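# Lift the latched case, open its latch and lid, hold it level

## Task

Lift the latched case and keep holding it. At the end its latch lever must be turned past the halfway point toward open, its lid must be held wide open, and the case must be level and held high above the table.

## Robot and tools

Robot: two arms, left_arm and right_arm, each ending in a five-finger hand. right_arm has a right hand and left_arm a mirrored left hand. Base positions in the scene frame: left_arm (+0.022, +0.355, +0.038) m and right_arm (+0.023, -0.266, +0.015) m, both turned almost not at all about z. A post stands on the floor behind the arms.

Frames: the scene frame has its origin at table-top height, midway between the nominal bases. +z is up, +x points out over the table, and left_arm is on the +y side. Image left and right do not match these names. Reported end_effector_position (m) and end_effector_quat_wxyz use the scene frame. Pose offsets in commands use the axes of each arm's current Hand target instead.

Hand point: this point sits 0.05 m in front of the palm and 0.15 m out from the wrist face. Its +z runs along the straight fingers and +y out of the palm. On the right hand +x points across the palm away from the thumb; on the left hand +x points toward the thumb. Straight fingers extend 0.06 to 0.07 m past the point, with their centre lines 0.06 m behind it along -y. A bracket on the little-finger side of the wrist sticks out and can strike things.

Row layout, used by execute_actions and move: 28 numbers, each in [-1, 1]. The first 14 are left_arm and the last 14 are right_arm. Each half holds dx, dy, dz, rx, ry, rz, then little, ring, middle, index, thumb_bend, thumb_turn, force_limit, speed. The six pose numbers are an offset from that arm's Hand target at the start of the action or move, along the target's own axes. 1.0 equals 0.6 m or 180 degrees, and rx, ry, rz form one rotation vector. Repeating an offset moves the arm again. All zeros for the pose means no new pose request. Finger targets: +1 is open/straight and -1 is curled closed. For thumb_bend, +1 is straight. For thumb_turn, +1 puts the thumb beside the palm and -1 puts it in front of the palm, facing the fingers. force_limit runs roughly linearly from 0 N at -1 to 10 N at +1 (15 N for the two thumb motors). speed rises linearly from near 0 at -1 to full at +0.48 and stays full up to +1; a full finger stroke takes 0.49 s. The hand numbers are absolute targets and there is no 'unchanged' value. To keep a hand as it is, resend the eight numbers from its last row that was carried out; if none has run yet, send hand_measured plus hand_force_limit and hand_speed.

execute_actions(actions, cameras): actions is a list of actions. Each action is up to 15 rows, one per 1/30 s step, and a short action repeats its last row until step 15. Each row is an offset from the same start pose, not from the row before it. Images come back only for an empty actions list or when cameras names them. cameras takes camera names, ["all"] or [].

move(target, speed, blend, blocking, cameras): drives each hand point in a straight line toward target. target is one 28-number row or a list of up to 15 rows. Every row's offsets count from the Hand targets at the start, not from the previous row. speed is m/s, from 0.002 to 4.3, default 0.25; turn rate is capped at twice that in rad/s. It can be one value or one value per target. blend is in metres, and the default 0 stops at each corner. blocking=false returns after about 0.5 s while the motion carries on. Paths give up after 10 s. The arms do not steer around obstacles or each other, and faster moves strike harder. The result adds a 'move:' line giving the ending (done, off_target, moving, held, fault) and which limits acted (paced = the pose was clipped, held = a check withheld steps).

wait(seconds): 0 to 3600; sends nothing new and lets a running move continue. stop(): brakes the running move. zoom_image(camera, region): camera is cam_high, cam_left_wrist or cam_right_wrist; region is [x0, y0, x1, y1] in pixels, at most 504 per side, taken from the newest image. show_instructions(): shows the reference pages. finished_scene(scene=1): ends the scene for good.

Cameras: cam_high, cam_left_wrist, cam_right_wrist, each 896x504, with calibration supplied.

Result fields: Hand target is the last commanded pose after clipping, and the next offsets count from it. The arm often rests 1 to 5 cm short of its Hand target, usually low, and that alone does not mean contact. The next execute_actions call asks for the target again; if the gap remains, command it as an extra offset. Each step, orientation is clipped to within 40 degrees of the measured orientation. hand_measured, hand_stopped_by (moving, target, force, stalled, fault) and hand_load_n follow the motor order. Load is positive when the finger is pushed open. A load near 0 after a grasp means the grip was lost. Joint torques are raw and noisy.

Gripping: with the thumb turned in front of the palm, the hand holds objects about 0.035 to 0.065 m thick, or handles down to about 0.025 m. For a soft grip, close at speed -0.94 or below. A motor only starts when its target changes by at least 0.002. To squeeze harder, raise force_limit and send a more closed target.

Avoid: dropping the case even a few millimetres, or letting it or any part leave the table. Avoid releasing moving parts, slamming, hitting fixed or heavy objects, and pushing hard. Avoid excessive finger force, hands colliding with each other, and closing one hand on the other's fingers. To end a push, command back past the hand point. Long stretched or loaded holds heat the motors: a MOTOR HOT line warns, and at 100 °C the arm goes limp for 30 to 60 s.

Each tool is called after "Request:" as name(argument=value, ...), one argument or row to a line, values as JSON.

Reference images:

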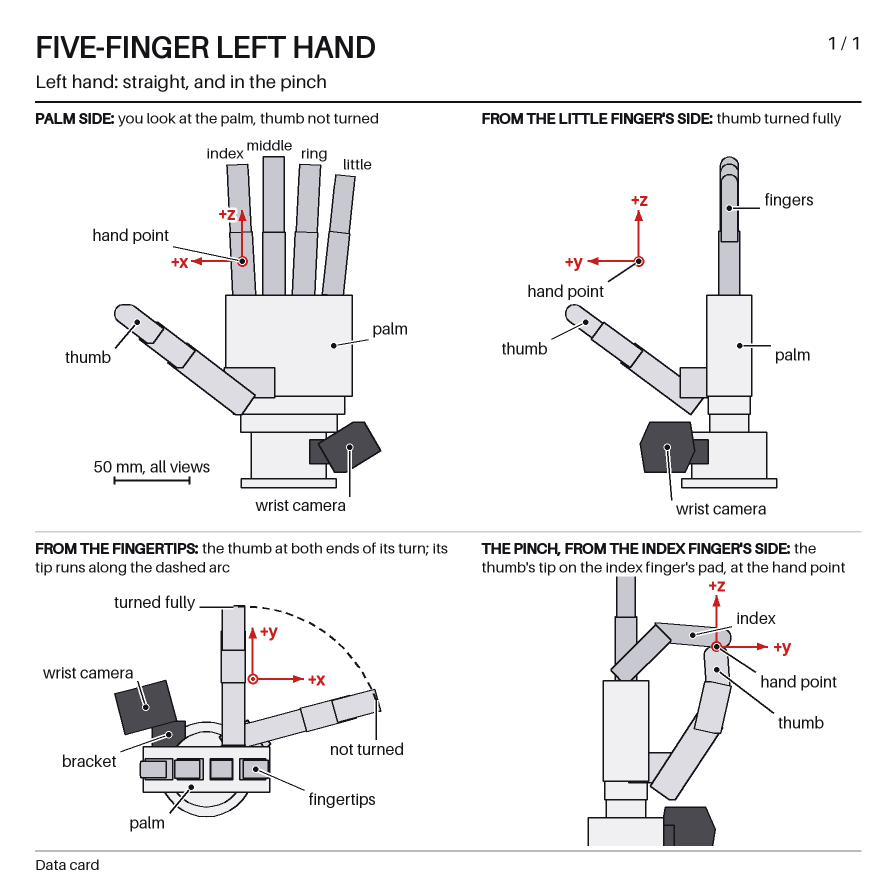

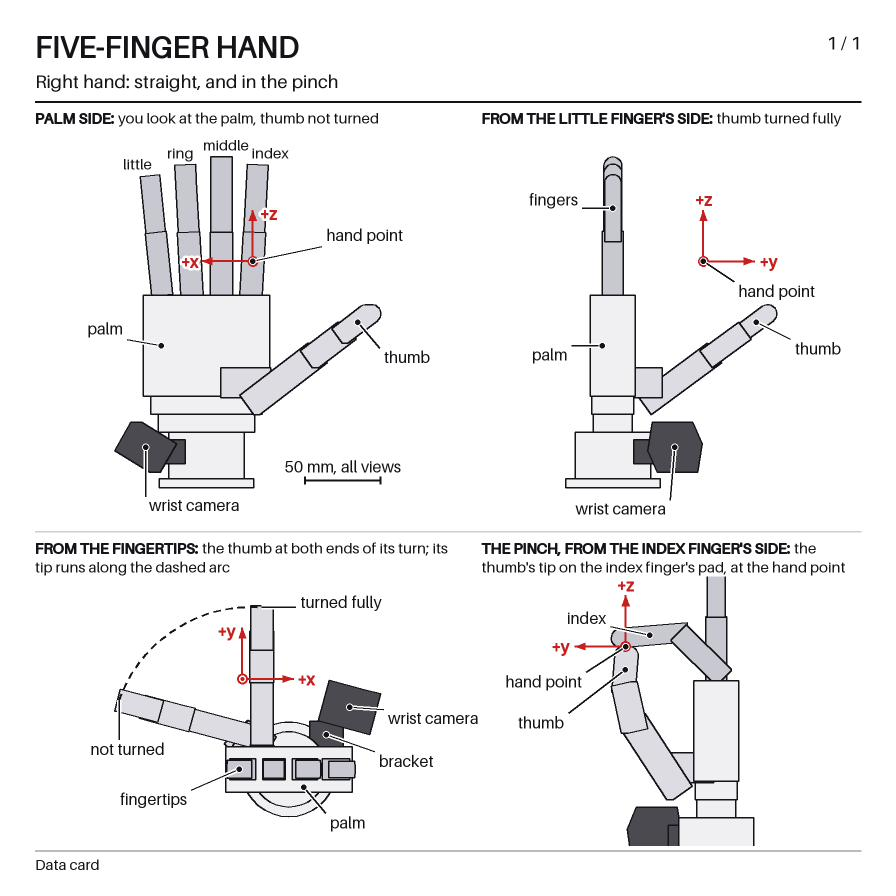

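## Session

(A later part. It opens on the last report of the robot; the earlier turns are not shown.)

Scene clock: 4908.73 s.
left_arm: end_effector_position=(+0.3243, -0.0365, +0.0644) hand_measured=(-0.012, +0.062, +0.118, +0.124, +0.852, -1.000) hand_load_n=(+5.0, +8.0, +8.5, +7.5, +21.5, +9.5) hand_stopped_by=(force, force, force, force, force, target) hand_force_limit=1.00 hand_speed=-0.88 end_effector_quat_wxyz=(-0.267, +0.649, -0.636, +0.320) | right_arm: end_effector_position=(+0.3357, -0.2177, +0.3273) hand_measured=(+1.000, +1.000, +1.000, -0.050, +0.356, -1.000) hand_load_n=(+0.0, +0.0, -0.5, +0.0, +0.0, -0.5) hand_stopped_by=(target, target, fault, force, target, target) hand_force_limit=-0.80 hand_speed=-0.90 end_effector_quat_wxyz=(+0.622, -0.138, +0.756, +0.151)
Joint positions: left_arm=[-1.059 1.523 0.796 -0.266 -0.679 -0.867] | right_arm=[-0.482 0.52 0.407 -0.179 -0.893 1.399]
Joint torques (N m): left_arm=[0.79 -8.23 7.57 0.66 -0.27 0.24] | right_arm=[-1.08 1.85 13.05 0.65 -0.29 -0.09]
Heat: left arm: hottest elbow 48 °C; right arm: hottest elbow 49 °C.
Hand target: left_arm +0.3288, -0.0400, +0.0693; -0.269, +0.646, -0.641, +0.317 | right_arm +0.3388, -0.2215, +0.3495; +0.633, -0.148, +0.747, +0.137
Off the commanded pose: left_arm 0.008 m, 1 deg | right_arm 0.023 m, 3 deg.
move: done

Request:
wait(
  seconds=0,
  cameras=["cam_high","cam_left_wrist"],
)

Request:
zoom_image(
  camera="cam_high",
  region=[390, 170, 500, 250],
)

Scene clock: 4912.73 s.
left_arm: end_effector_position=(+0.3243, -0.0366, +0.0644) hand_measured=(-0.012, +0.062, +0.118, +0.124, +0.852, -1.000) hand_load_n=(+5.5, +8.0, +8.5, +7.5, +21.5, +9.5) hand_stopped_by=(force, force, force, force, force, target) hand_force_limit=1.00 hand_speed=-0.88 end_effector_quat_wxyz=(-0.267, +0.649, -0.636, +0.320) | right_arm: end_effector_position=(+0.3357, -0.2177, +0.3273) hand_measured=(+1.000, +1.000, +1.000, -0.050, +0.356, -1.000) hand_load_n=(+0.0, +0.0, +0.0, +0.0, +0.0, +0.0) hand_stopped_by=(target, target, fault, force, target, target) hand_force_limit=-0.80 hand_speed=-0.90 end_effector_quat_wxyz=(+0.622, -0.138, +0.756, +0.151)
Joint positions: left_arm=[-1.059 1.523 0.796 -0.266 -0.679 -0.867] | right_arm=[-0.482 0.52 0.407 -0.179 -0.893 1.399]
Joint torques (N m): left_arm=[0.5 -8.18 7.49 0.73 -0.28 0.21] | right_arm=[-1.2 2.02 13.07 0.69 -0.3 -0.1]
Heat: left arm: hottest elbow 48 °C; right arm: hottest elbow 49 °C.
Hand target: left_arm +0.3288, -0.0400, +0.0693; -0.269, +0.646, -0.640, +0.317 | right_arm +0.3388, -0.2215, +0.3495; +0.633, -0.148, +0.747, +0.137
Off the commanded pose: left_arm 0.008 m, 1 deg | right_arm 0.023 m, 3 deg.
cam_left_wrist: T_world_to_cam=[[0.63364, -0.15122, 0.75871, -0.26811], [-0.53612, -0.79287, 0.28971, 0.12312], [0.55775, -0.59033, -0.58347, -0.05209]] pos_world=[0.26494, 0.02632, 0.13736]

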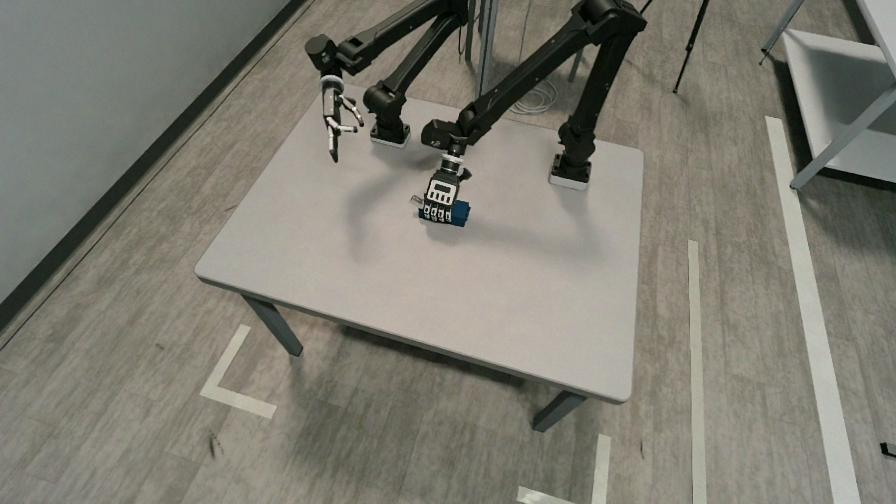

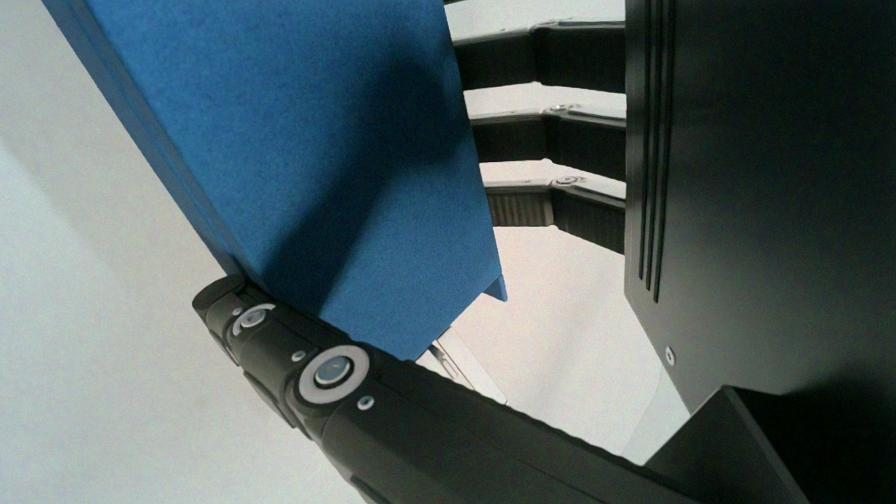

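Scaled by 4.582 from the camera's image (finer frame: 1280x720).

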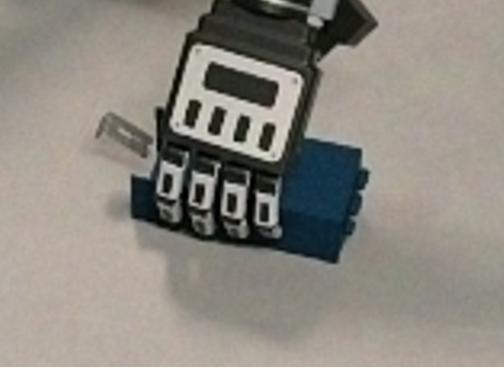

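Request:
execute_actions(
  actions=[
    [[0,0,0,0,0,0,0.2,0.25,0.3,0.3,0.93,-1,-0.5,-0.9,0,0,0,0,0,0,1,1,1,-0.05,0.355,-1,-0.8,-0.9]],
  ],
  cameras=["cam_left_wrist"],
)

Scene clock: 4920.17 s.
left_arm: end_effector_position=(+0.3224, -0.0338, +0.0625) hand_measured=(+0.200, +0.250, +0.300, +0.300, +0.930, -1.000) hand_load_n=(+0.0, +0.0, +0.0, +0.0, +0.5, +0.0) hand_stopped_by=(target, target, target, target, target, target) hand_force_limit=-0.50 hand_speed=-0.90 end_effector_quat_wxyz=(-0.269, +0.647, -0.641, +0.313) | right_arm: end_effector_position=(+0.3357, -0.2177, +0.3273) hand_measured=(+1.000, +1.000, +1.000, -0.050, +0.356, -1.000) hand_load_n=(+0.0, +0.0, +0.0, +0.0, +0.0, +0.0) hand_stopped_by=(target, target, fault, force, target, target) hand_force_limit=-0.80 hand_speed=-0.90 end_effector_quat_wxyz=(+0.622, -0.138, +0.756, +0.151)
Joint positions: left_arm=[-1.059 1.523 0.796 -0.279 -0.678 -0.862] | right_arm=[-0.482 0.52 0.407 -0.179 -0.893 1.399]
Joint torques (N m): left_arm=[0.5 -8.35 7.66 1.24 -0.34 0.14] | right_arm=[-1.08 1.96 13.07 0.75 -0.3 -0.1]
Heat: left arm: hottest elbow 48 °C; right arm: hottest elbow 49 °C.
Hand target: left_arm +0.3288, -0.0400, +0.0693; -0.269, +0.646, -0.640, +0.317 | right_arm +0.3388, -0.2215, +0.3495; +0.633, -0.148, +0.747, +0.137
Off the commanded pose: left_arm 0.011 m, 0 deg | right_arm 0.023 m, 3 deg.
Step readings (end_effector_position of left_arm | right_arm):
0: (+0.3243, -0.0366, +0.0644) | (+0.3357, -0.2177, +0.3273)
1: (+0.3243, -0.0366, +0.0644) | (+0.3357, -0.2177, +0.3273)
2: (+0.3243, -0.0366, +0.0644) | (+0.3357, -0.2177, +0.3273)
4: (+0.3240, -0.0366, +0.0642) | (+0.3357, -0.2177, +0.3273)
8: (+0.3235, -0.0356, +0.0637) | (+0.3357, -0.2177, +0.3273)
15: (+0.3225, -0.0340, +0.0626) | (+0.3357, -0.2177, +0.3273)
cam_left_wrist: T_world_to_cam=[[0.63858, -0.16491, 0.75168, -0.26659], [-0.5372, -0.79492, 0.28198, 0.12561], [0.55102, -0.58387, -0.59621, -0.0474]] pos_world=[0.26383, 0.02821, 0.13671]

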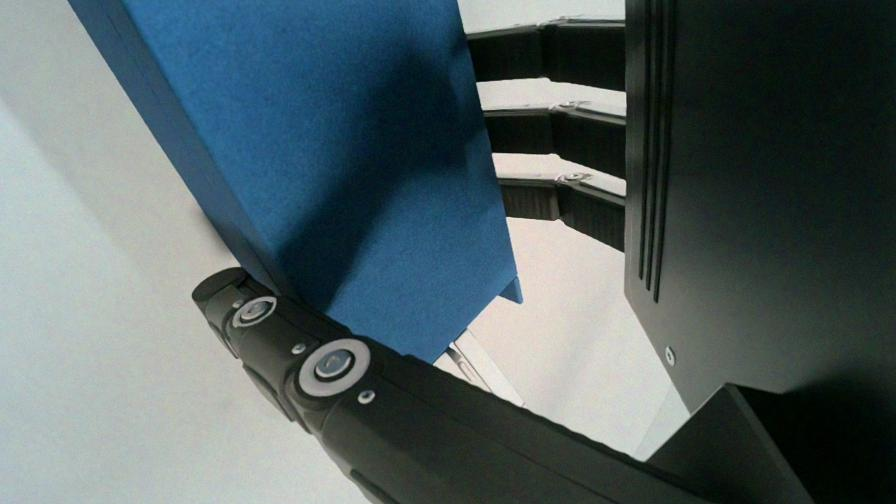

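Request:
move(
  target=[
    [0.0016,-0.0188,-0.0163,0,0,0,0.5,0.5,0.5,0.5,0.98,-1,-0.5,-0.8,0,0,0,0,0,0,1,1,1,-0.05,0.355,-1,-0.8,-0.9],
    [0.0163,-0.1883,-0.1634,0,0,0,0.5,0.5,0.5,0.5,0.98,-1,-0.5,-0.8,0,0,0,0,0,0,1,1,1,-0.05,0.355,-1,-0.8,-0.9],
    [-0.1778,-0.2583,-0.2297,0,0,0,0.5,0.5,0.5,0.5,0.98,-1,-0.5,-0.8,0,0,0,0,0,0,1,1,1,-0.05,0.355,-1,-0.8,-0.9],
  ],
  speed=[0.03,0.08,0.12],
  blend=[0,0.02,0],
  cameras=["all"],
)

Request:
zoom_image(
  camera="cam_high",
  region=[390, 170, 500, 250],
)

Scene clock: 4935.33 s.
left_arm: end_effector_position=(+0.3304, +0.0753, +0.2717) hand_measured=(+0.500, +0.500, +0.500, +0.500, +0.980, -1.000) hand_load_n=(+0.0, +0.0, +0.0, +0.0, +0.0, +0.0) hand_stopped_by=(target, target, target, target, target, target) hand_force_limit=-0.50 hand_speed=-0.80 end_effector_quat_wxyz=(-0.267, +0.648, -0.636, +0.322) | right_arm: end_effector_position=(+0.3357, -0.2177, +0.3273) hand_measured=(+1.000, +1.000, +1.000, -0.050, +0.356, -1.000) hand_load_n=(+0.0, +0.0, +0.0, +0.0, +0.0, +0.0) hand_stopped_by=(target, target, fault, force, target, target) hand_force_limit=-0.80 hand_speed=-0.90 end_effector_quat_wxyz=(+0.622, -0.138, +0.756, +0.151)
Joint positions: left_arm=[-0.862 1.015 0.94 -0.8 -0.561 -0.669] | right_arm=[-0.482 0.52 0.407 -0.179 -0.893 1.399]
Joint torques (N m): left_arm=[0.26 -4.6 7.54 1.51 -0.23 0.16] | right_arm=[-1.26 1.9 13.08 0.68 -0.3 -0.09]
Heat: left arm: hottest elbow 49 °C; right arm: hottest elbow 49 °C.
Hand target: left_arm +0.3288, +0.0798, +0.2695; -0.269, +0.646, -0.640, +0.317 | right_arm +0.3388, -0.2215, +0.3495; +0.633, -0.148, +0.747, +0.137
Off the commanded pose: left_arm 0.005 m, 1 deg | right_arm 0.023 m, 3 deg.
move: done
cam_left_wrist: T_world_to_cam=[[0.63101, -0.1514, 0.76086, -0.412], [-0.53905, -0.79089, 0.28968, 0.15584], [0.5579, -0.59293, -0.58067, 0.13094]] pos_world=[0.27093, 0.13852, 0.34437]
cam_right_wrist: T_world_to_cam=[[-0.42497, 0.87659, -0.22579, 0.40937], [-0.43952, 0.01824, 0.89805, -0.15], [0.79134, 0.48089, 0.37753, -0.16978]] pos_world=[0.2424, -0.27448, 0.29123]

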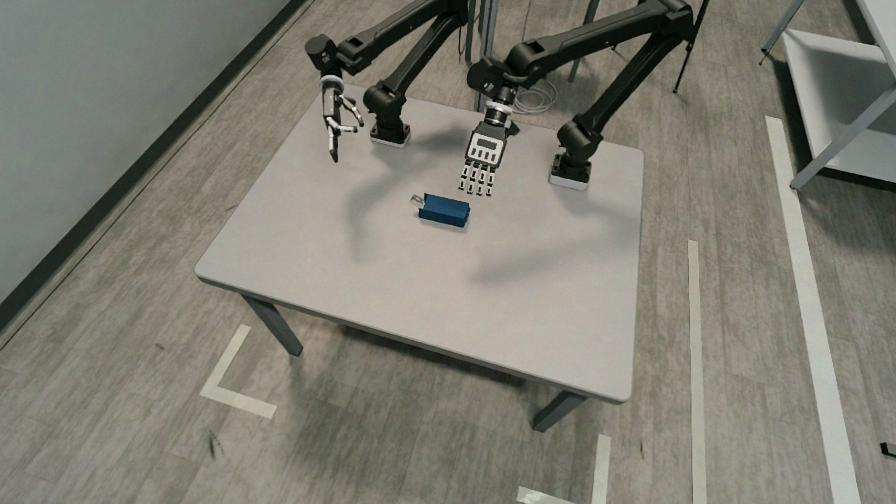

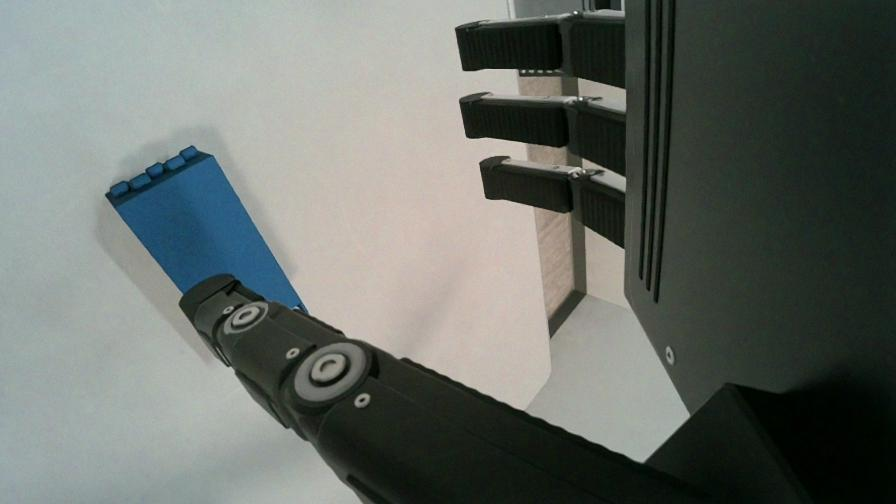

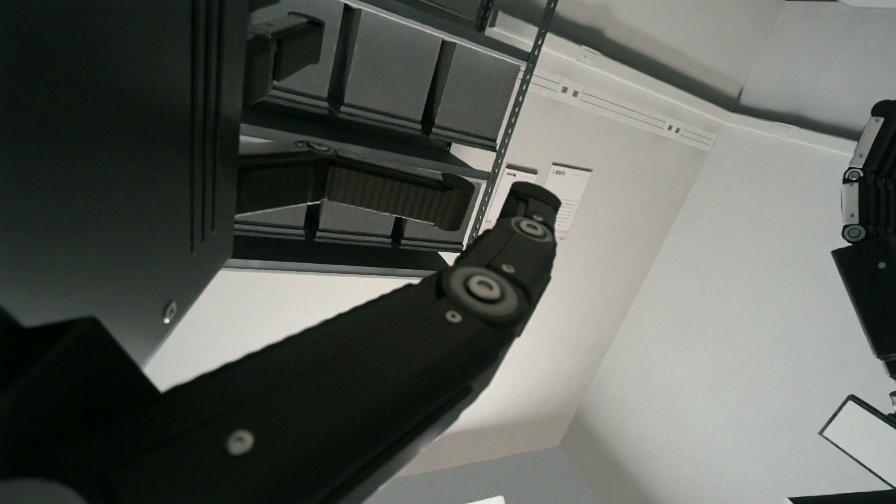

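Scaled by 4.582 from the camera's image (finer frame: 1280x720).

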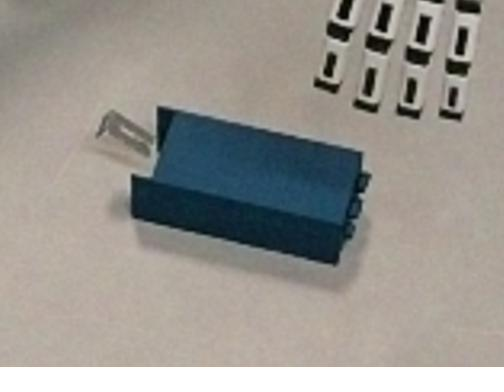

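Request:
zoom_image(
  camera="cam_high",
  region=[400, 185, 440, 225],
)

Scaled by 12.600 from the camera's image (finer frame: 1280x720).

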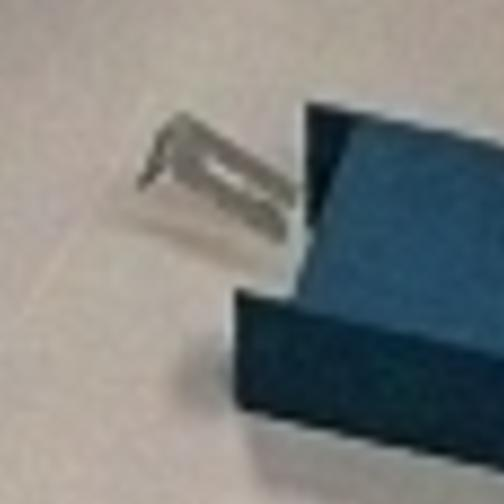

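Request:
move(
  target=[
    [0.1941,0.0700,0.0661,0,0,0,0.5,0.5,0.5,0.5,0.98,-1,-0.5,-0.8,0,0,0,0,0,0,1,1,1,-0.05,0.355,-1,-0.8,-0.9],
    [0.1795,0.2388,0.2127,0,0,0,0.5,0.5,0.5,0.5,0.98,-1,-0.5,-0.8,0,0,0,0,0,0,1,1,1,-0.05,0.355,-1,-0.8,-0.9],
  ],
  speed=[0.15,0.06],
  blend=[0.02,0],
  cameras=["cam_left_wrist","cam_high"],
)

Scene clock: 5056.97 s.
left_arm: end_effector_position=(+0.3291, -0.0376, +0.0875) hand_measured=(+0.500, +0.500, +0.500, +0.500, +0.980, -1.000) hand_load_n=(+0.0, +0.0, +0.0, +0.0, +0.0, +0.5) hand_stopped_by=(target, target, target, target, target, target) hand_force_limit=-0.50 hand_speed=-0.80 end_effector_quat_wxyz=(-0.271, +0.643, -0.644, +0.313) | right_arm: end_effector_position=(+0.3357, -0.2177, +0.3273) hand_measured=(+1.000, +1.000, +1.000, -0.050, +0.356, -1.000) hand_load_n=(+0.0, +0.0, +0.0, +0.0, +0.0, -0.5) hand_stopped_by=(target, target, fault, force, target, target) hand_force_limit=-0.80 hand_speed=-0.90 end_effector_quat_wxyz=(+0.622, -0.138, +0.756, +0.151)
Joint positions: left_arm=[-1.05 1.49 0.841 -0.349 -0.673 -0.841] | right_arm=[-0.482 0.52 0.407 -0.179 -0.893 1.399]
Joint torques (N m): left_arm=[-0.32 -8.06 5.91 2.07 -0.56 -0.07] | right_arm=[-1.08 1.96 13.04 0.7 -0.3 -0.1]
Heat: left arm: hottest elbow 48 °C; right arm: hottest elbow 49 °C.
Hand target: left_arm +0.3288, -0.0400, +0.0849; -0.269, +0.646, -0.640, +0.317 | right_arm +0.3388, -0.2215, +0.3495; +0.633, -0.148, +0.747, +0.137
Off the commanded pose: left_arm 0.004 m, 1 deg | right_arm 0.023 m, 3 deg.
move: done
cam_left_wrist: T_world_to_cam=[[0.63559, -0.17423, 0.75211, -0.28965], [-0.54367, -0.79269, 0.27581, 0.12183], [0.54814, -0.5842, -0.59855, -0.03718]] pos_world=[0.27071, 0.02439, 0.162]
Images, in order (width x height): cam_high 896x504, cam_left_wrist 896x504.

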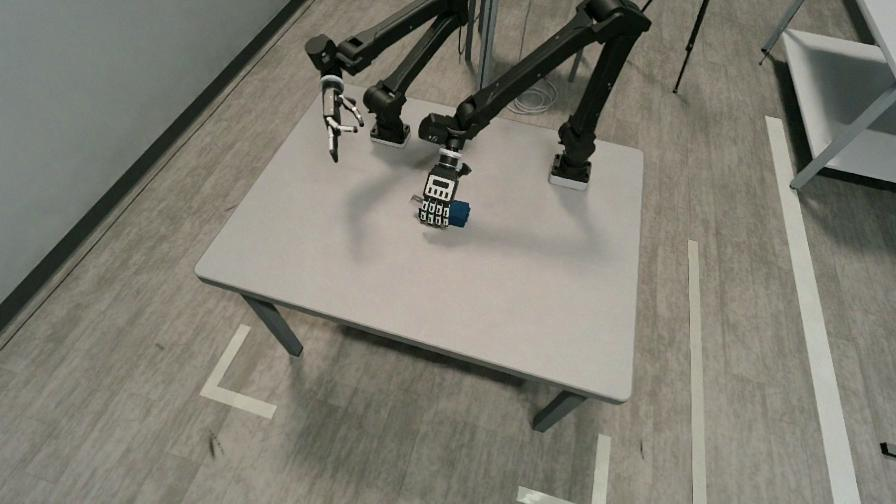

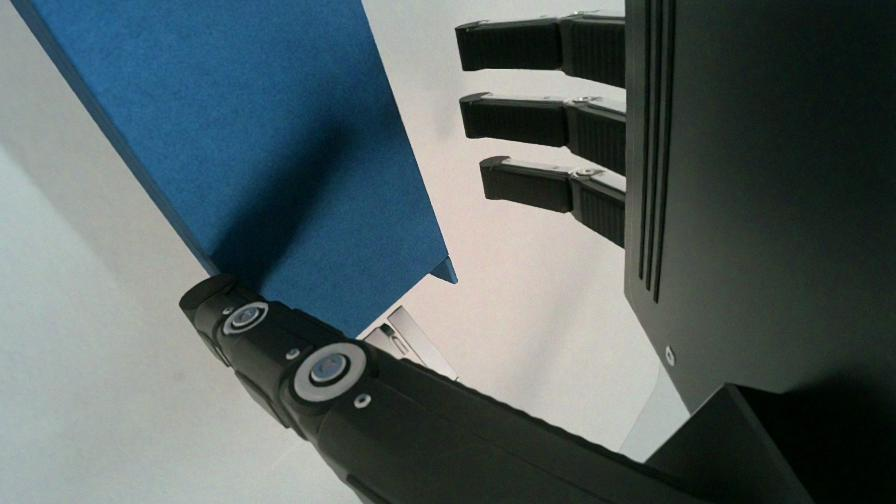

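Request:
move(
  target=[
    [0.0003,0.0088,-0.0101,0,0,0,0.5,0.5,0.5,0.5,0.98,-1,-0.5,-0.8,0,0,0,0,0,0,1,1,1,-0.05,0.355,-1,-0.8,-0.9],
    [-0.0019,0.0339,0.0118,0,0,0,0.5,0.5,0.5,0.5,0.98,-1,-0.5,-0.8,0,0,0,0,0,0,1,1,1,-0.05,0.355,-1,-0.8,-0.9],
  ],
  speed=[0.05,0.04],
  cameras=["cam_left_wrist"],
)

Scene clock: 5063.87 s.
left_arm: end_effector_position=(+0.3225, -0.0372, +0.0680) hand_measured=(+0.500, +0.500, +0.500, +0.500, +0.980, -1.000) hand_load_n=(+0.0, +0.0, +0.0, +0.0, +0.0, +0.0) hand_stopped_by=(target, target, target, target, target, target) hand_force_limit=-0.50 hand_speed=-0.80 end_effector_quat_wxyz=(-0.271, +0.644, -0.643, +0.313) | right_arm: end_effector_position=(+0.3357, -0.2177, +0.3273) hand_measured=(+1.000, +1.000, +1.000, -0.050, +0.356, -1.000) hand_load_n=(+0.0, +0.0, +0.0, +0.0, +0.0, +0.0) hand_stopped_by=(target, target, fault, force, target, target) hand_force_limit=-0.80 hand_speed=-0.90 end_effector_quat_wxyz=(+0.622, -0.138, +0.756, +0.151)
Joint positions: left_arm=[-1.065 1.52 0.81 -0.299 -0.682 -0.859] | right_arm=[-0.482 0.52 0.407 -0.179 -0.893 1.399]
Joint torques (N m): left_arm=[-0.44 -7.53 5.57 2.04 -0.55 -0.1] | right_arm=[-1.26 1.9 13.08 0.7 -0.29 -0.09]
Heat: left arm: hottest elbow 48 °C; right arm: hottest elbow 49 °C.
Hand target: left_arm +0.3209, -0.0401, +0.0650; -0.269, +0.646, -0.640, +0.317 | right_arm +0.3388, -0.2215, +0.3495; +0.633, -0.148, +0.747, +0.137
Off the commanded pose: left_arm 0.004 m, 1 deg | right_arm 0.023 m, 3 deg.
move: done
cam_left_wrist: T_world_to_cam=[[0.63555, -0.17198, 0.75266, -0.27067], [-0.54196, -0.7937, 0.27627, 0.12329], [0.54987, -0.58349, -0.59764, -0.04561]] pos_world=[0.26392, 0.0247, 0.1424]

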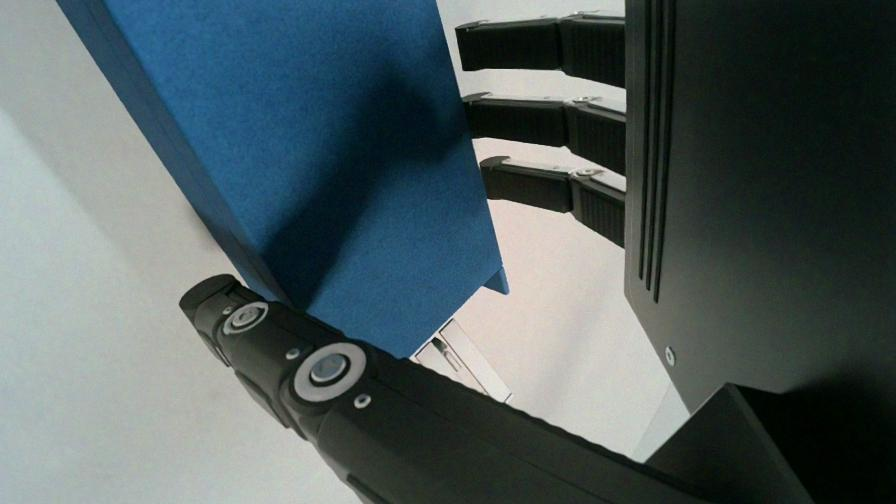

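Request:
move(
  target=[-0.0012,0.0138,0.0120,0,0,0,0.5,0.5,0.5,0.5,0.98,-1,-0.5,-0.8,0,0,0,0,0,0,1,1,1,-0.05,0.355,-1,-0.8,-0.9],
  speed=0.03,
  cameras=["cam_left_wrist"],
)

Scene clock: 5068.37 s.
left_arm: end_effector_position=(+0.3226, -0.0374, +0.0571) hand_measured=(+0.500, +0.500, +0.500, +0.500, +0.980, -1.000) hand_load_n=(+0.0, -0.5, +0.0, +0.0, +0.0, +0.0) hand_stopped_by=(target, target, target, target, target, target) hand_force_limit=-0.50 hand_speed=-0.80 end_effector_quat_wxyz=(-0.271, +0.644, -0.643, +0.314) | right_arm: end_effector_position=(+0.3357, -0.2177, +0.3273) hand_measured=(+1.000, +1.000, +1.000, -0.050, +0.356, -1.000) hand_load_n=(+0.0, +0.0, +0.0, +0.0, +0.0, -0.5) hand_stopped_by=(target, target, fault, force, target, target) hand_force_limit=-0.80 hand_speed=-0.90 end_effector_quat_wxyz=(+0.622, -0.138, +0.756, +0.151)
Joint positions: left_arm=[-1.065 1.543 0.799 -0.265 -0.682 -0.859] | right_arm=[-0.482 0.52 0.407 -0.179 -0.893 1.399]
Joint torques (N m): left_arm=[-0.56 -7.71 5.44 1.96 -0.57 -0.09] | right_arm=[-1.14 2.02 13.03 0.72 -0.3 -0.1]
Heat: left arm: hottest elbow 48 °C; right arm: hottest elbow 49 °C.
Hand target: left_arm +0.3209, -0.0401, +0.0540; -0.269, +0.646, -0.640, +0.317 | right_arm +0.3388, -0.2215, +0.3495; +0.633, -0.148, +0.747, +0.137
Off the commanded pose: left_arm 0.004 m, 1 deg | right_arm 0.023 m, 3 deg.
move: done
cam_left_wrist: T_world_to_cam=[[0.63537, -0.17171, 0.75288, -0.26255], [-0.54199, -0.79363, 0.2764, 0.12619], [0.55005, -0.58367, -0.59731, -0.05238]] pos_world=[0.26402, 0.0245, 0.1315]

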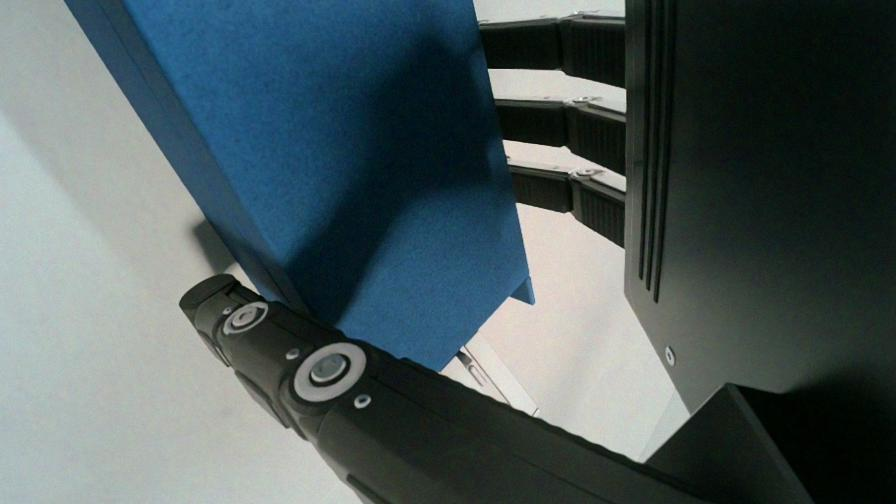

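Request:
execute_actions(
  actions=[
    [[0,0,0,0,0,0,-0.1,-0.1,-0.1,-0.1,0.6,-1,-0.6,-0.85,0,0,0,0,0,0,1,1,1,-0.05,0.355,-1,-0.8,-0.9]],
    [[0,0,0,0,0,0,-0.1,-0.1,-0.1,-0.1,0.6,-1,-0.6,-0.85,0,0,0,0,0,0,1,1,1,-0.05,0.355,-1,-0.8,-0.9]],
    [[0,0,0,0,0,0,-0.1,-0.1,-0.1,-0.1,0.6,-1,-0.6,-0.85,0,0,0,0,0,0,1,1,1,-0.05,0.355,-1,-0.8,-0.9]],
    [[0,0,0,0,0,0,-0.1,-0.1,-0.1,-0.1,0.6,-1,-0.6,-0.85,0,0,0,0,0,0,1,1,1,-0.05,0.355,-1,-0.8,-0.9]],
  ],
  cameras=["cam_left_wrist"],
)

Scene clock: 5076.90 s.
left_arm: end_effector_position=(+0.3226, -0.0374, +0.0572) hand_measured=(+0.070, +0.142, +0.198, +0.210, +0.826, -1.000) hand_load_n=(+2.0, +3.0, +1.0, +1.5, +5.0, +3.0) hand_stopped_by=(force, force, force, force, force, target) hand_force_limit=-0.60 hand_speed=-0.85 end_effector_quat_wxyz=(-0.271, +0.645, -0.642, +0.314) | right_arm: end_effector_position=(+0.3357, -0.2177, +0.3273) hand_measured=(+1.000, +1.000, +1.000, -0.050, +0.356, -1.000) hand_load_n=(-0.5, +0.0, +0.0, +0.0, +0.0, +0.0) hand_stopped_by=(target, target, fault, force, target, target) hand_force_limit=-0.80 hand_speed=-0.90 end_effector_quat_wxyz=(+0.622, -0.138, +0.756, +0.151)
Joint positions: left_arm=[-1.065 1.543 0.799 -0.265 -0.683 -0.86] | right_arm=[-0.482 0.52 0.407 -0.179 -0.893 1.399]
Joint torques (N m): left_arm=[-0.38 -8 5.38 1.98 -0.55 -0.07] | right_arm=[-1.14 2.02 13.08 0.73 -0.29 -0.09]
Heat: left arm: hottest elbow 48 °C; right arm: hottest elbow 49 °C.
Hand target: left_arm +0.3209, -0.0401, +0.0541; -0.269, +0.646, -0.640, +0.317 | right_arm +0.3388, -0.2215, +0.3495; +0.633, -0.148, +0.747, +0.137
Off the commanded pose: left_arm 0.004 m, 0 deg | right_arm 0.023 m, 3 deg.
Step readings (end_effector_position of left_arm | right_arm):
0: (+0.3226, -0.0374, +0.0571) | (+0.3357, -0.2177, +0.3273)
1: (+0.3226, -0.0374, +0.0571) | (+0.3357, -0.2177, +0.3273)
2: (+0.3226, -0.0374, +0.0571) | (+0.3357, -0.2177, +0.3273)
4: (+0.3226, -0.0374, +0.0571) | (+0.3357, -0.2177, +0.3273)
8: (+0.3226, -0.0374, +0.0571) | (+0.3357, -0.2177, +0.3273)
15: (+0.3226, -0.0374, +0.0571) | (+0.3357, -0.2177, +0.3273)
16: (+0.3226, -0.0374, +0.0571) | (+0.3357, -0.2177, +0.3273)
17: (+0.3226, -0.0374, +0.0571) | (+0.3357, -0.2177, +0.3273)
19: (+0.3226, -0.0374, +0.0571) | (+0.3357, -0.2177, +0.3273)
23: (+0.3226, -0.0374, +0.0571) | (+0.3357, -0.2177, +0.3273)
30: (+0.3226, -0.0374, +0.0571) | (+0.3357, -0.2177, +0.3273)
31: (+0.3226, -0.0374, +0.0571) | (+0.3357, -0.2177, +0.3273)
32: (+0.3226, -0.0374, +0.0571) | (+0.3357, -0.2177, +0.3273)
34: (+0.3226, -0.0374, +0.0571) | (+0.3357, -0.2177, +0.3273)
38: (+0.3226, -0.0374, +0.0572) | (+0.3357, -0.2177, +0.3273)
45: (+0.3226, -0.0374, +0.0572) | (+0.3357, -0.2177, +0.3273)
46: (+0.3226, -0.0374, +0.0572) | (+0.3357, -0.2177, +0.3273)
47: (+0.3226, -0.0374, +0.0572) | (+0.3357, -0.2177, +0.3273)
49: (+0.3226, -0.0374, +0.0572) | (+0.3357, -0.2177, +0.3273)
53: (+0.3226, -0.0374, +0.0572) | (+0.3357, -0.2177, +0.3273)
60: (+0.3226, -0.0374, +0.0572) | (+0.3357, -0.2177, +0.3273)
cam_left_wrist: T_world_to_cam=[[0.63542, -0.17019, 0.75318, -0.26264], [-0.54108, -0.79402, 0.27707, 0.12587], [0.55088, -0.58358, -0.59662, -0.05269]] pos_world=[0.26402, 0.0245, 0.13151]

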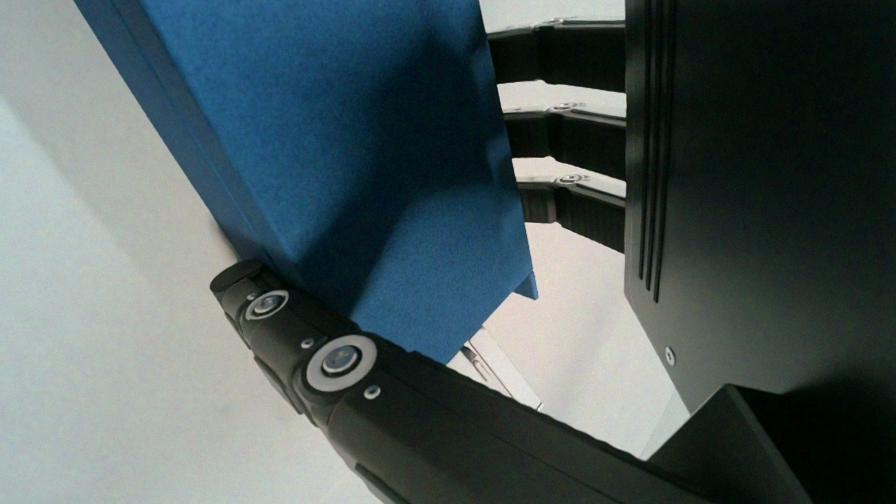

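Request:
execute_actions(
  actions=[
    [[0,0,0,0,0,0,-0.5,-0.5,-0.5,-0.5,0.5,-1,-0.1,-0.85,0,0,0,0,0,0,1,1,1,-0.05,0.355,-1,-0.8,-0.9]],
    [[0,0,0,0,0,0,-0.5,-0.5,-0.5,-0.5,0.5,-1,-0.1,-0.85,0,0,0,0,0,0,1,1,1,-0.05,0.355,-1,-0.8,-0.9]],
    [[0,0,0,0,0,0,-0.7,-0.7,-0.7,-0.7,0.4,-1,0.7,-0.88,0,0,0,0,0,0,1,1,1,-0.05,0.355,-1,-0.8,-0.9]],
    [[0,0,0,0,0,0,-0.7,-0.7,-0.7,-0.7,0.4,-1,0.7,-0.88,0,0,0,0,0,0,1,1,1,-0.05,0.355,-1,-0.8,-0.9]],
  ],
)

Scene clock: 5087.27 s.
left_arm: end_effector_position=(+0.3226, -0.0373, +0.0566) hand_measured=(-0.010, +0.076, +0.142, +0.154, +0.832, -1.000) hand_load_n=(+9.0, +9.0, +7.0, +8.5, +20.5, +10.0) hand_stopped_by=(force, force, force, force, force, target) hand_force_limit=0.70 hand_speed=-0.88 end_effector_quat_wxyz=(-0.271, +0.645, -0.642, +0.313) | right_arm: end_effector_position=(+0.3357, -0.2177, +0.3273) hand_measured=(+1.000, +1.000, +1.000, -0.050, +0.356, -1.000) hand_load_n=(+0.0, +0.0, +0.0, +0.0, +0.0, +0.0) hand_stopped_by=(target, target, fault, force, target, target) hand_force_limit=-0.80 hand_speed=-0.90 end_effector_quat_wxyz=(+0.622, -0.138, +0.756, +0.151)
Joint positions: left_arm=[-1.065 1.544 0.799 -0.265 -0.683 -0.86] | right_arm=[-0.482 0.52 0.407 -0.179 -0.893 1.399]
Joint torques (N m): left_arm=[-0.38 -7.77 5.33 2.03 -0.55 -0.07] | right_arm=[-1.2 1.9 13.09 0.69 -0.29 -0.09]
Heat: left arm: hottest elbow 47 °C; right arm: hottest elbow 49 °C.
Hand target: left_arm +0.3209, -0.0400, +0.0539; -0.269, +0.646, -0.640, +0.317 | right_arm +0.3388, -0.2215, +0.3495; +0.633, -0.148, +0.747, +0.137
Off the commanded pose: left_arm 0.004 m, 1 deg | right_arm 0.023 m, 3 deg.
Step readings (end_effector_position of left_arm | right_arm):
0: (+0.3226, -0.0374, +0.0572) | (+0.3357, -0.2177, +0.3273)
1: (+0.3226, -0.0374, +0.0572) | (+0.3357, -0.2177, +0.3273)
2: (+0.3226, -0.0374, +0.0572) | (+0.3357, -0.2177, +0.3273)
4: (+0.3226, -0.0374, +0.0570) | (+0.3357, -0.2177, +0.3273)
8: (+0.3226, -0.0374, +0.0568) | (+0.3357, -0.2177, +0.3273)
15: (+0.3226, -0.0374, +0.0568) | (+0.3357, -0.2177, +0.3273)
16: (+0.3226, -0.0374, +0.0568) | (+0.3357, -0.2177, +0.3273)
17: (+0.3226, -0.0374, +0.0568) | (+0.3357, -0.2177, +0.3273)
19: (+0.3226, -0.0374, +0.0568) | (+0.3357, -0.2177, +0.3273)
23: (+0.3226, -0.0374, +0.0568) | (+0.3357, -0.2177, +0.3273)
30: (+0.3226, -0.0374, +0.0568) | (+0.3357, -0.2177, +0.3273)
31: (+0.3226, -0.0374, +0.0568) | (+0.3357, -0.2177, +0.3273)
32: (+0.3226, -0.0374, +0.0568) | (+0.3357, -0.2177, +0.3273)
34: (+0.3226, -0.0374, +0.0568) | (+0.3357, -0.2177, +0.3273)
38: (+0.3226, -0.0373, +0.0566) | (+0.3357, -0.2177, +0.3273)
45: (+0.3226, -0.0373, +0.0566) | (+0.3357, -0.2177, +0.3273)
46: (+0.3226, -0.0373, +0.0566) | (+0.3357, -0.2177, +0.3273)
47: (+0.3226, -0.0373, +0.0566) | (+0.3357, -0.2177, +0.3273)
49: (+0.3226, -0.0373, +0.0566) | (+0.3357, -0.2177, +0.3273)
53: (+0.3226, -0.0373, +0.0566) | (+0.3357, -0.2177, +0.3273)
60: (+0.3226, -0.0373, +0.0566) | (+0.3357, -0.2177, +0.3273)

Request:
move(
  target=[0.0038,-0.044,-0.0381,0,0,0,-0.7,-0.7,-0.7,-0.7,0.4,-1,0.7,-0.88,0,0,0,0,0,0,1,1,1,-0.05,0.355,-1,-0.8,-0.9],
  speed=0.04,
  cameras=["cam_left_wrist","cam_high"],
)

Request:
zoom_image(
  camera="cam_high",
  region=[390, 170, 500, 250],
)

Scene clock: 5094.37 s.
left_arm: end_effector_position=(+0.3145, -0.0230, +0.0648) hand_measured=(-0.010, +0.076, +0.142, +0.154, +0.832, -1.000) hand_load_n=(+8.5, +9.0, +7.5, +9.0, +20.5, +9.5) hand_stopped_by=(force, force, force, force, force, target) hand_force_limit=0.70 hand_speed=-0.88 end_effector_quat_wxyz=(-0.276, +0.644, -0.651, +0.293) | right_arm: end_effector_position=(+0.3357, -0.2177, +0.3273) hand_measured=(+1.000, +1.000, +1.000, -0.050, +0.356, -1.000) hand_load_n=(+0.0, +0.0, +0.0, +0.0, +0.0, +0.0) hand_stopped_by=(target, target, fault, force, target, target) hand_force_limit=-0.80 hand_speed=-0.90 end_effector_quat_wxyz=(+0.622, -0.138, +0.756, +0.151)
Joint positions: left_arm=[-1.065 1.502 0.799 -0.354 -0.683 -0.864] | right_arm=[-0.482 0.52 0.407 -0.179 -0.893 1.399]
Joint torques (N m): left_arm=[-0.56 -9.76 8.31 1.18 -0.55 -0.02] | right_arm=[-1.26 2.02 13.07 0.68 -0.31 -0.09]
Heat: left arm: hottest elbow 47 °C; right arm: hottest elbow 49 °C.
Hand target: left_arm +0.3209, -0.0400, +0.0889; -0.269, +0.646, -0.640, +0.317 | right_arm +0.3388, -0.2215, +0.3495; +0.633, -0.148, +0.747, +0.137
Off the commanded pose: left_arm 0.030 m, 3 deg | right_arm 0.023 m, 3 deg.
move: off_target (left_arm)
cam_left_wrist: T_world_to_cam=[[0.65361, -0.19846, 0.73035, -0.26571], [-0.53287, -0.80595, 0.25787, 0.12919], [0.53745, -0.55773, -0.63253, -0.02813]] pos_world=[0.25763, 0.0357, 0.14296]
Images, in order (width x height): cam_high 896x504, cam_left_wrist 896x504.

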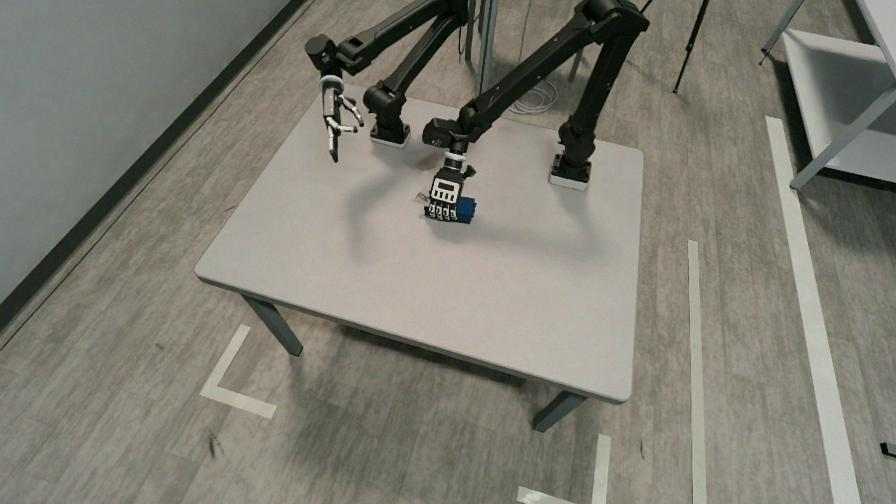

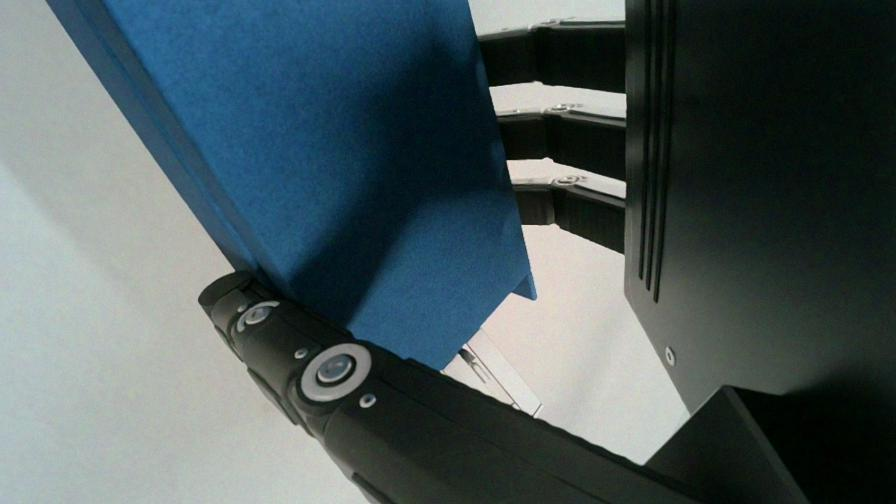

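Scaled by 4.582 from the camera's image (finer frame: 1280x720).

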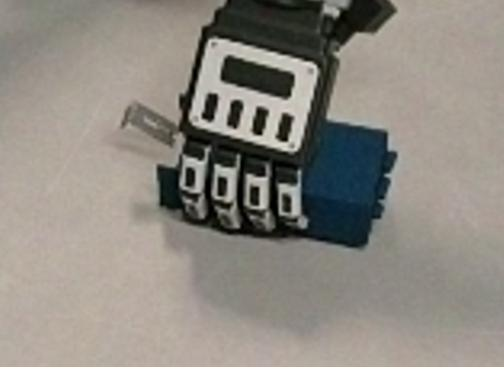

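Request:
move(
  target=[
    [0.0022,-0.0251,-0.0218,0,0,0,-0.7,-0.7,-0.7,-0.7,0.4,-1,0.7,-0.88,0,0,0,0,0,0,1,1,1,-0.05,0.355,-1,-0.8,-0.9],
    [-0.0923,-0.1258,0.0847,0,0,0,-0.7,-0.7,-0.7,-0.7,0.4,-1,0.7,-0.88,0,0,0,0,0,0,1,1,1,-0.05,0.355,-1,-0.8,-0.9],
  ],
  speed=[0.03,0.08],
  blend=[0.005,0],
  cameras=["cam_left_wrist","cam_high"],
)

Request:
zoom_image(
  camera="cam_high",
  region=[400, 180, 510, 260],
)

Scene clock: 5107.53 s.
left_arm: end_effector_position=(+0.3910, +0.0323, +0.0827) hand_measured=(-0.010, +0.076, +0.142, +0.154, +0.832, -1.000) hand_load_n=(+8.5, +9.0, +7.0, +8.5, +20.5, +9.5) hand_stopped_by=(force, force, force, force, force, target) hand_force_limit=0.70 hand_speed=-0.88 end_effector_quat_wxyz=(-0.268, +0.649, -0.652, +0.286) | right_arm: end_effector_position=(+0.3357, -0.2177, +0.3273) hand_measured=(+1.000, +1.000, +1.000, -0.050, +0.356, -1.000) hand_load_n=(+0.0, +0.0, +0.0, +0.0, +0.0, +0.0) hand_stopped_by=(target, target, fault, force, target, target) hand_force_limit=-0.80 hand_speed=-0.90 end_effector_quat_wxyz=(+0.622, -0.138, +0.756, +0.151)
Joint positions: left_arm=[-0.816 1.461 0.804 -0.275 -0.532 -0.629] | right_arm=[-0.482 0.52 0.407 -0.179 -0.893 1.399]
Joint torques (N m): left_arm=[0.73 -9.11 9.58 2.25 -0.28 0.17] | right_arm=[-1.08 2.08 13.07 0.75 -0.3 -0.09]
Heat: left arm: hottest elbow 48 °C; right arm: hottest elbow 49 °C.
Hand target: left_arm +0.4099, +0.0150, +0.1089; -0.269, +0.646, -0.640, +0.317 | right_arm +0.3388, -0.2215, +0.3495; +0.633, -0.148, +0.747, +0.137
Off the commanded pose: left_arm 0.037 m, 4 deg | right_arm 0.023 m, 3 deg.
move: off_target (left_arm)
cam_left_wrist: T_world_to_cam=[[0.67127, -0.19205, 0.7159, -0.32358], [-0.52241, -0.80776, 0.27316, 0.20469], [0.52581, -0.55736, -0.64255, -0.02168]] pos_world=[0.33554, 0.09111, 0.16181]
Images, in order (width x height): cam_high 896x504, cam_left_wrist 896x504.

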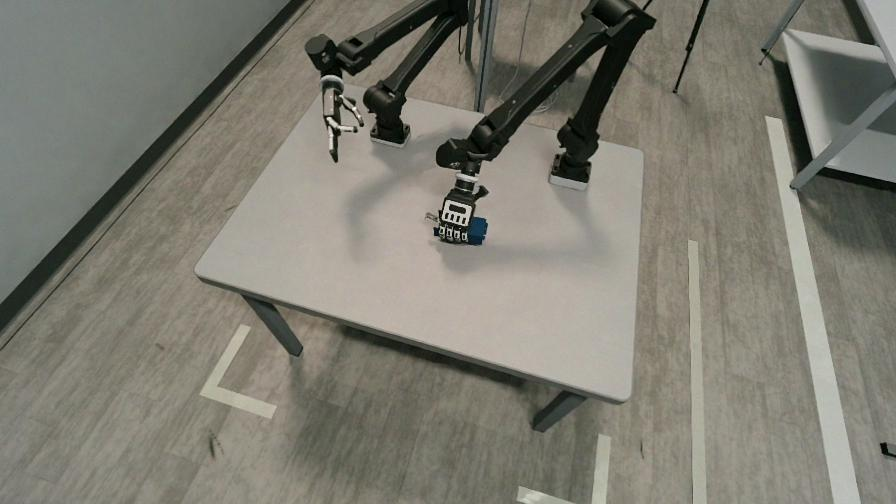

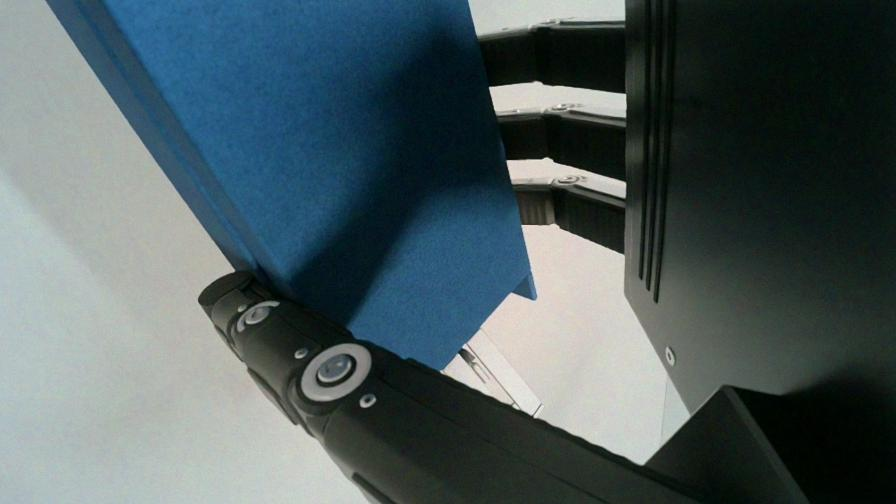

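Scaled by 4.582 from the camera's image (finer frame: 1280x720).

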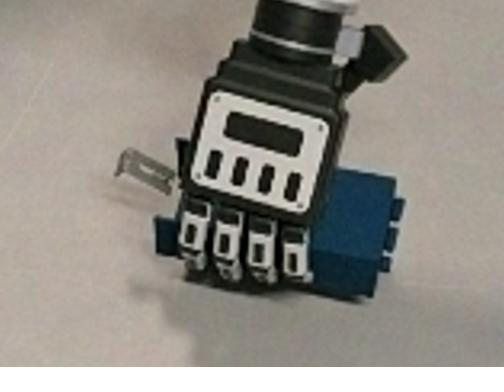

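Request:
move(
  target=[0.0199,0.0733,0.0315,0,0,0,-0.7,-0.7,-0.7,-0.7,0.4,-1,0.7,-0.88,0,0,0,0,0,0,1,1,1,-0.05,0.355,-1,-0.8,-0.9],
  speed=0.04,
)

Scene clock: 5114.47 s.
left_arm: end_effector_position=(+0.3934, +0.0066, +0.0615) hand_measured=(-0.010, +0.076, +0.142, +0.154, +0.832, -1.000) hand_load_n=(+8.5, +9.0, +7.0, +9.0, +20.0, +10.0) hand_stopped_by=(force, force, force, force, force, target) hand_force_limit=0.70 hand_speed=-0.88 end_effector_quat_wxyz=(-0.271, +0.644, -0.646, +0.307) | right_arm: end_effector_position=(+0.3357, -0.2177, +0.3273) hand_measured=(+1.000, +1.000, +1.000, -0.050, +0.356, -1.000) hand_load_n=(+0.0, +0.0, +0.0, +0.0, +0.0, -0.5) hand_stopped_by=(target, target, fault, force, target, target) hand_force_limit=-0.80 hand_speed=-0.90 end_effector_quat_wxyz=(+0.622, -0.138, +0.756, +0.151)
Joint positions: left_arm=[-0.856 1.542 0.804 -0.164 -0.558 -0.651] | right_arm=[-0.482 0.52 0.407 -0.179 -0.893 1.399]
Joint torques (N m): left_arm=[-0.5 -8.64 6 2.18 -0.53 -0.07] | right_arm=[-1.2 2.02 13.07 0.7 -0.29 -0.09]
Heat: left arm: hottest elbow 49 °C; right arm: hottest elbow 49 °C.
Hand target: left_arm +0.3950, +0.0004, +0.0642; -0.269, +0.646, -0.640, +0.317 | right_arm +0.3388, -0.2215, +0.3495; +0.633, -0.148, +0.747, +0.137
Off the commanded pose: left_arm 0.007 m, 1 deg | right_arm 0.023 m, 3 deg.
move: done

Request:
move(
  target=[-0.0004,0.0050,0.0044,0,0,0,-0.7,-0.7,-0.7,-0.7,0.4,-1,0.7,-0.88,0,0,0,0,0,0,1,1,1,-0.05,0.355,-1,-0.8,-0.9],
  speed=0.02,
  cameras=["cam_high"],
)

Request:
zoom_image(
  camera="cam_high",
  region=[400, 180, 510, 260],
)

Scene clock: 5118.60 s.
left_arm: end_effector_position=(+0.3947, +0.0050, +0.0596) hand_measured=(-0.010, +0.076, +0.142, +0.154, +0.832, -1.000) hand_load_n=(+8.5, +9.0, +7.0, +9.0, +20.0, +9.5) hand_stopped_by=(force, force, force, force, force, target) hand_force_limit=0.70 hand_speed=-0.88 end_effector_quat_wxyz=(-0.270, +0.644, -0.645, +0.309) | right_arm: end_effector_position=(+0.3357, -0.2177, +0.3273) hand_measured=(+1.000, +1.000, +1.000, -0.050, +0.356, -1.000) hand_load_n=(+0.0, +0.0, +0.0, +0.0, +0.0, +0.0) hand_stopped_by=(target, target, fault, force, target, target) hand_force_limit=-0.80 hand_speed=-0.90 end_effector_quat_wxyz=(+0.622, -0.138, +0.756, +0.151)
Joint positions: left_arm=[-0.856 1.549 0.804 -0.152 -0.558 -0.651] | right_arm=[-0.482 0.52 0.407 -0.179 -0.893 1.399]
Joint torques (N m): left_arm=[-0.56 -8.53 5.65 2.41 -0.53 -0.08] | right_arm=[-1.03 1.85 13.05 0.76 -0.29 -0.09]
Heat: left arm: hottest elbow 49 °C; right arm: hottest elbow 49 °C.
Hand target: left_arm +0.3950, +0.0004, +0.0601; -0.269, +0.646, -0.640, +0.317 | right_arm +0.3388, -0.2215, +0.3495; +0.633, -0.148, +0.747, +0.137
Off the commanded pose: left_arm 0.005 m, 1 deg | right_arm 0.023 m, 3 deg.
move: done

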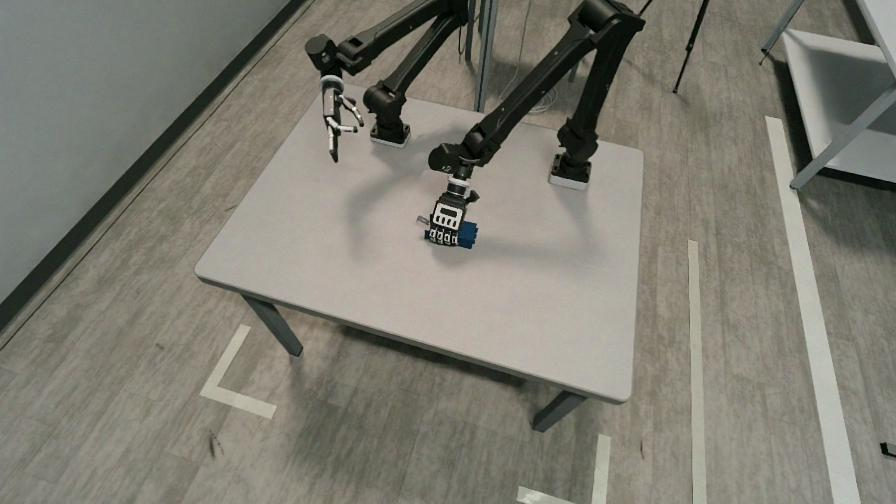

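Scaled by 4.582 from the camera's image (finer frame: 1280x720).

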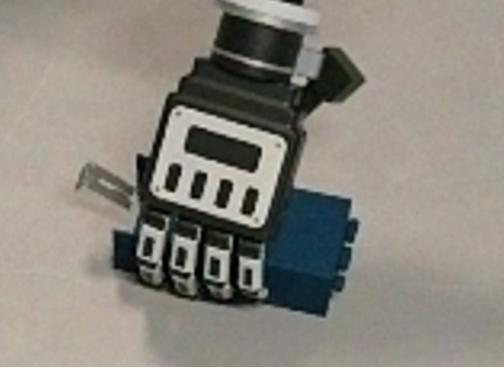

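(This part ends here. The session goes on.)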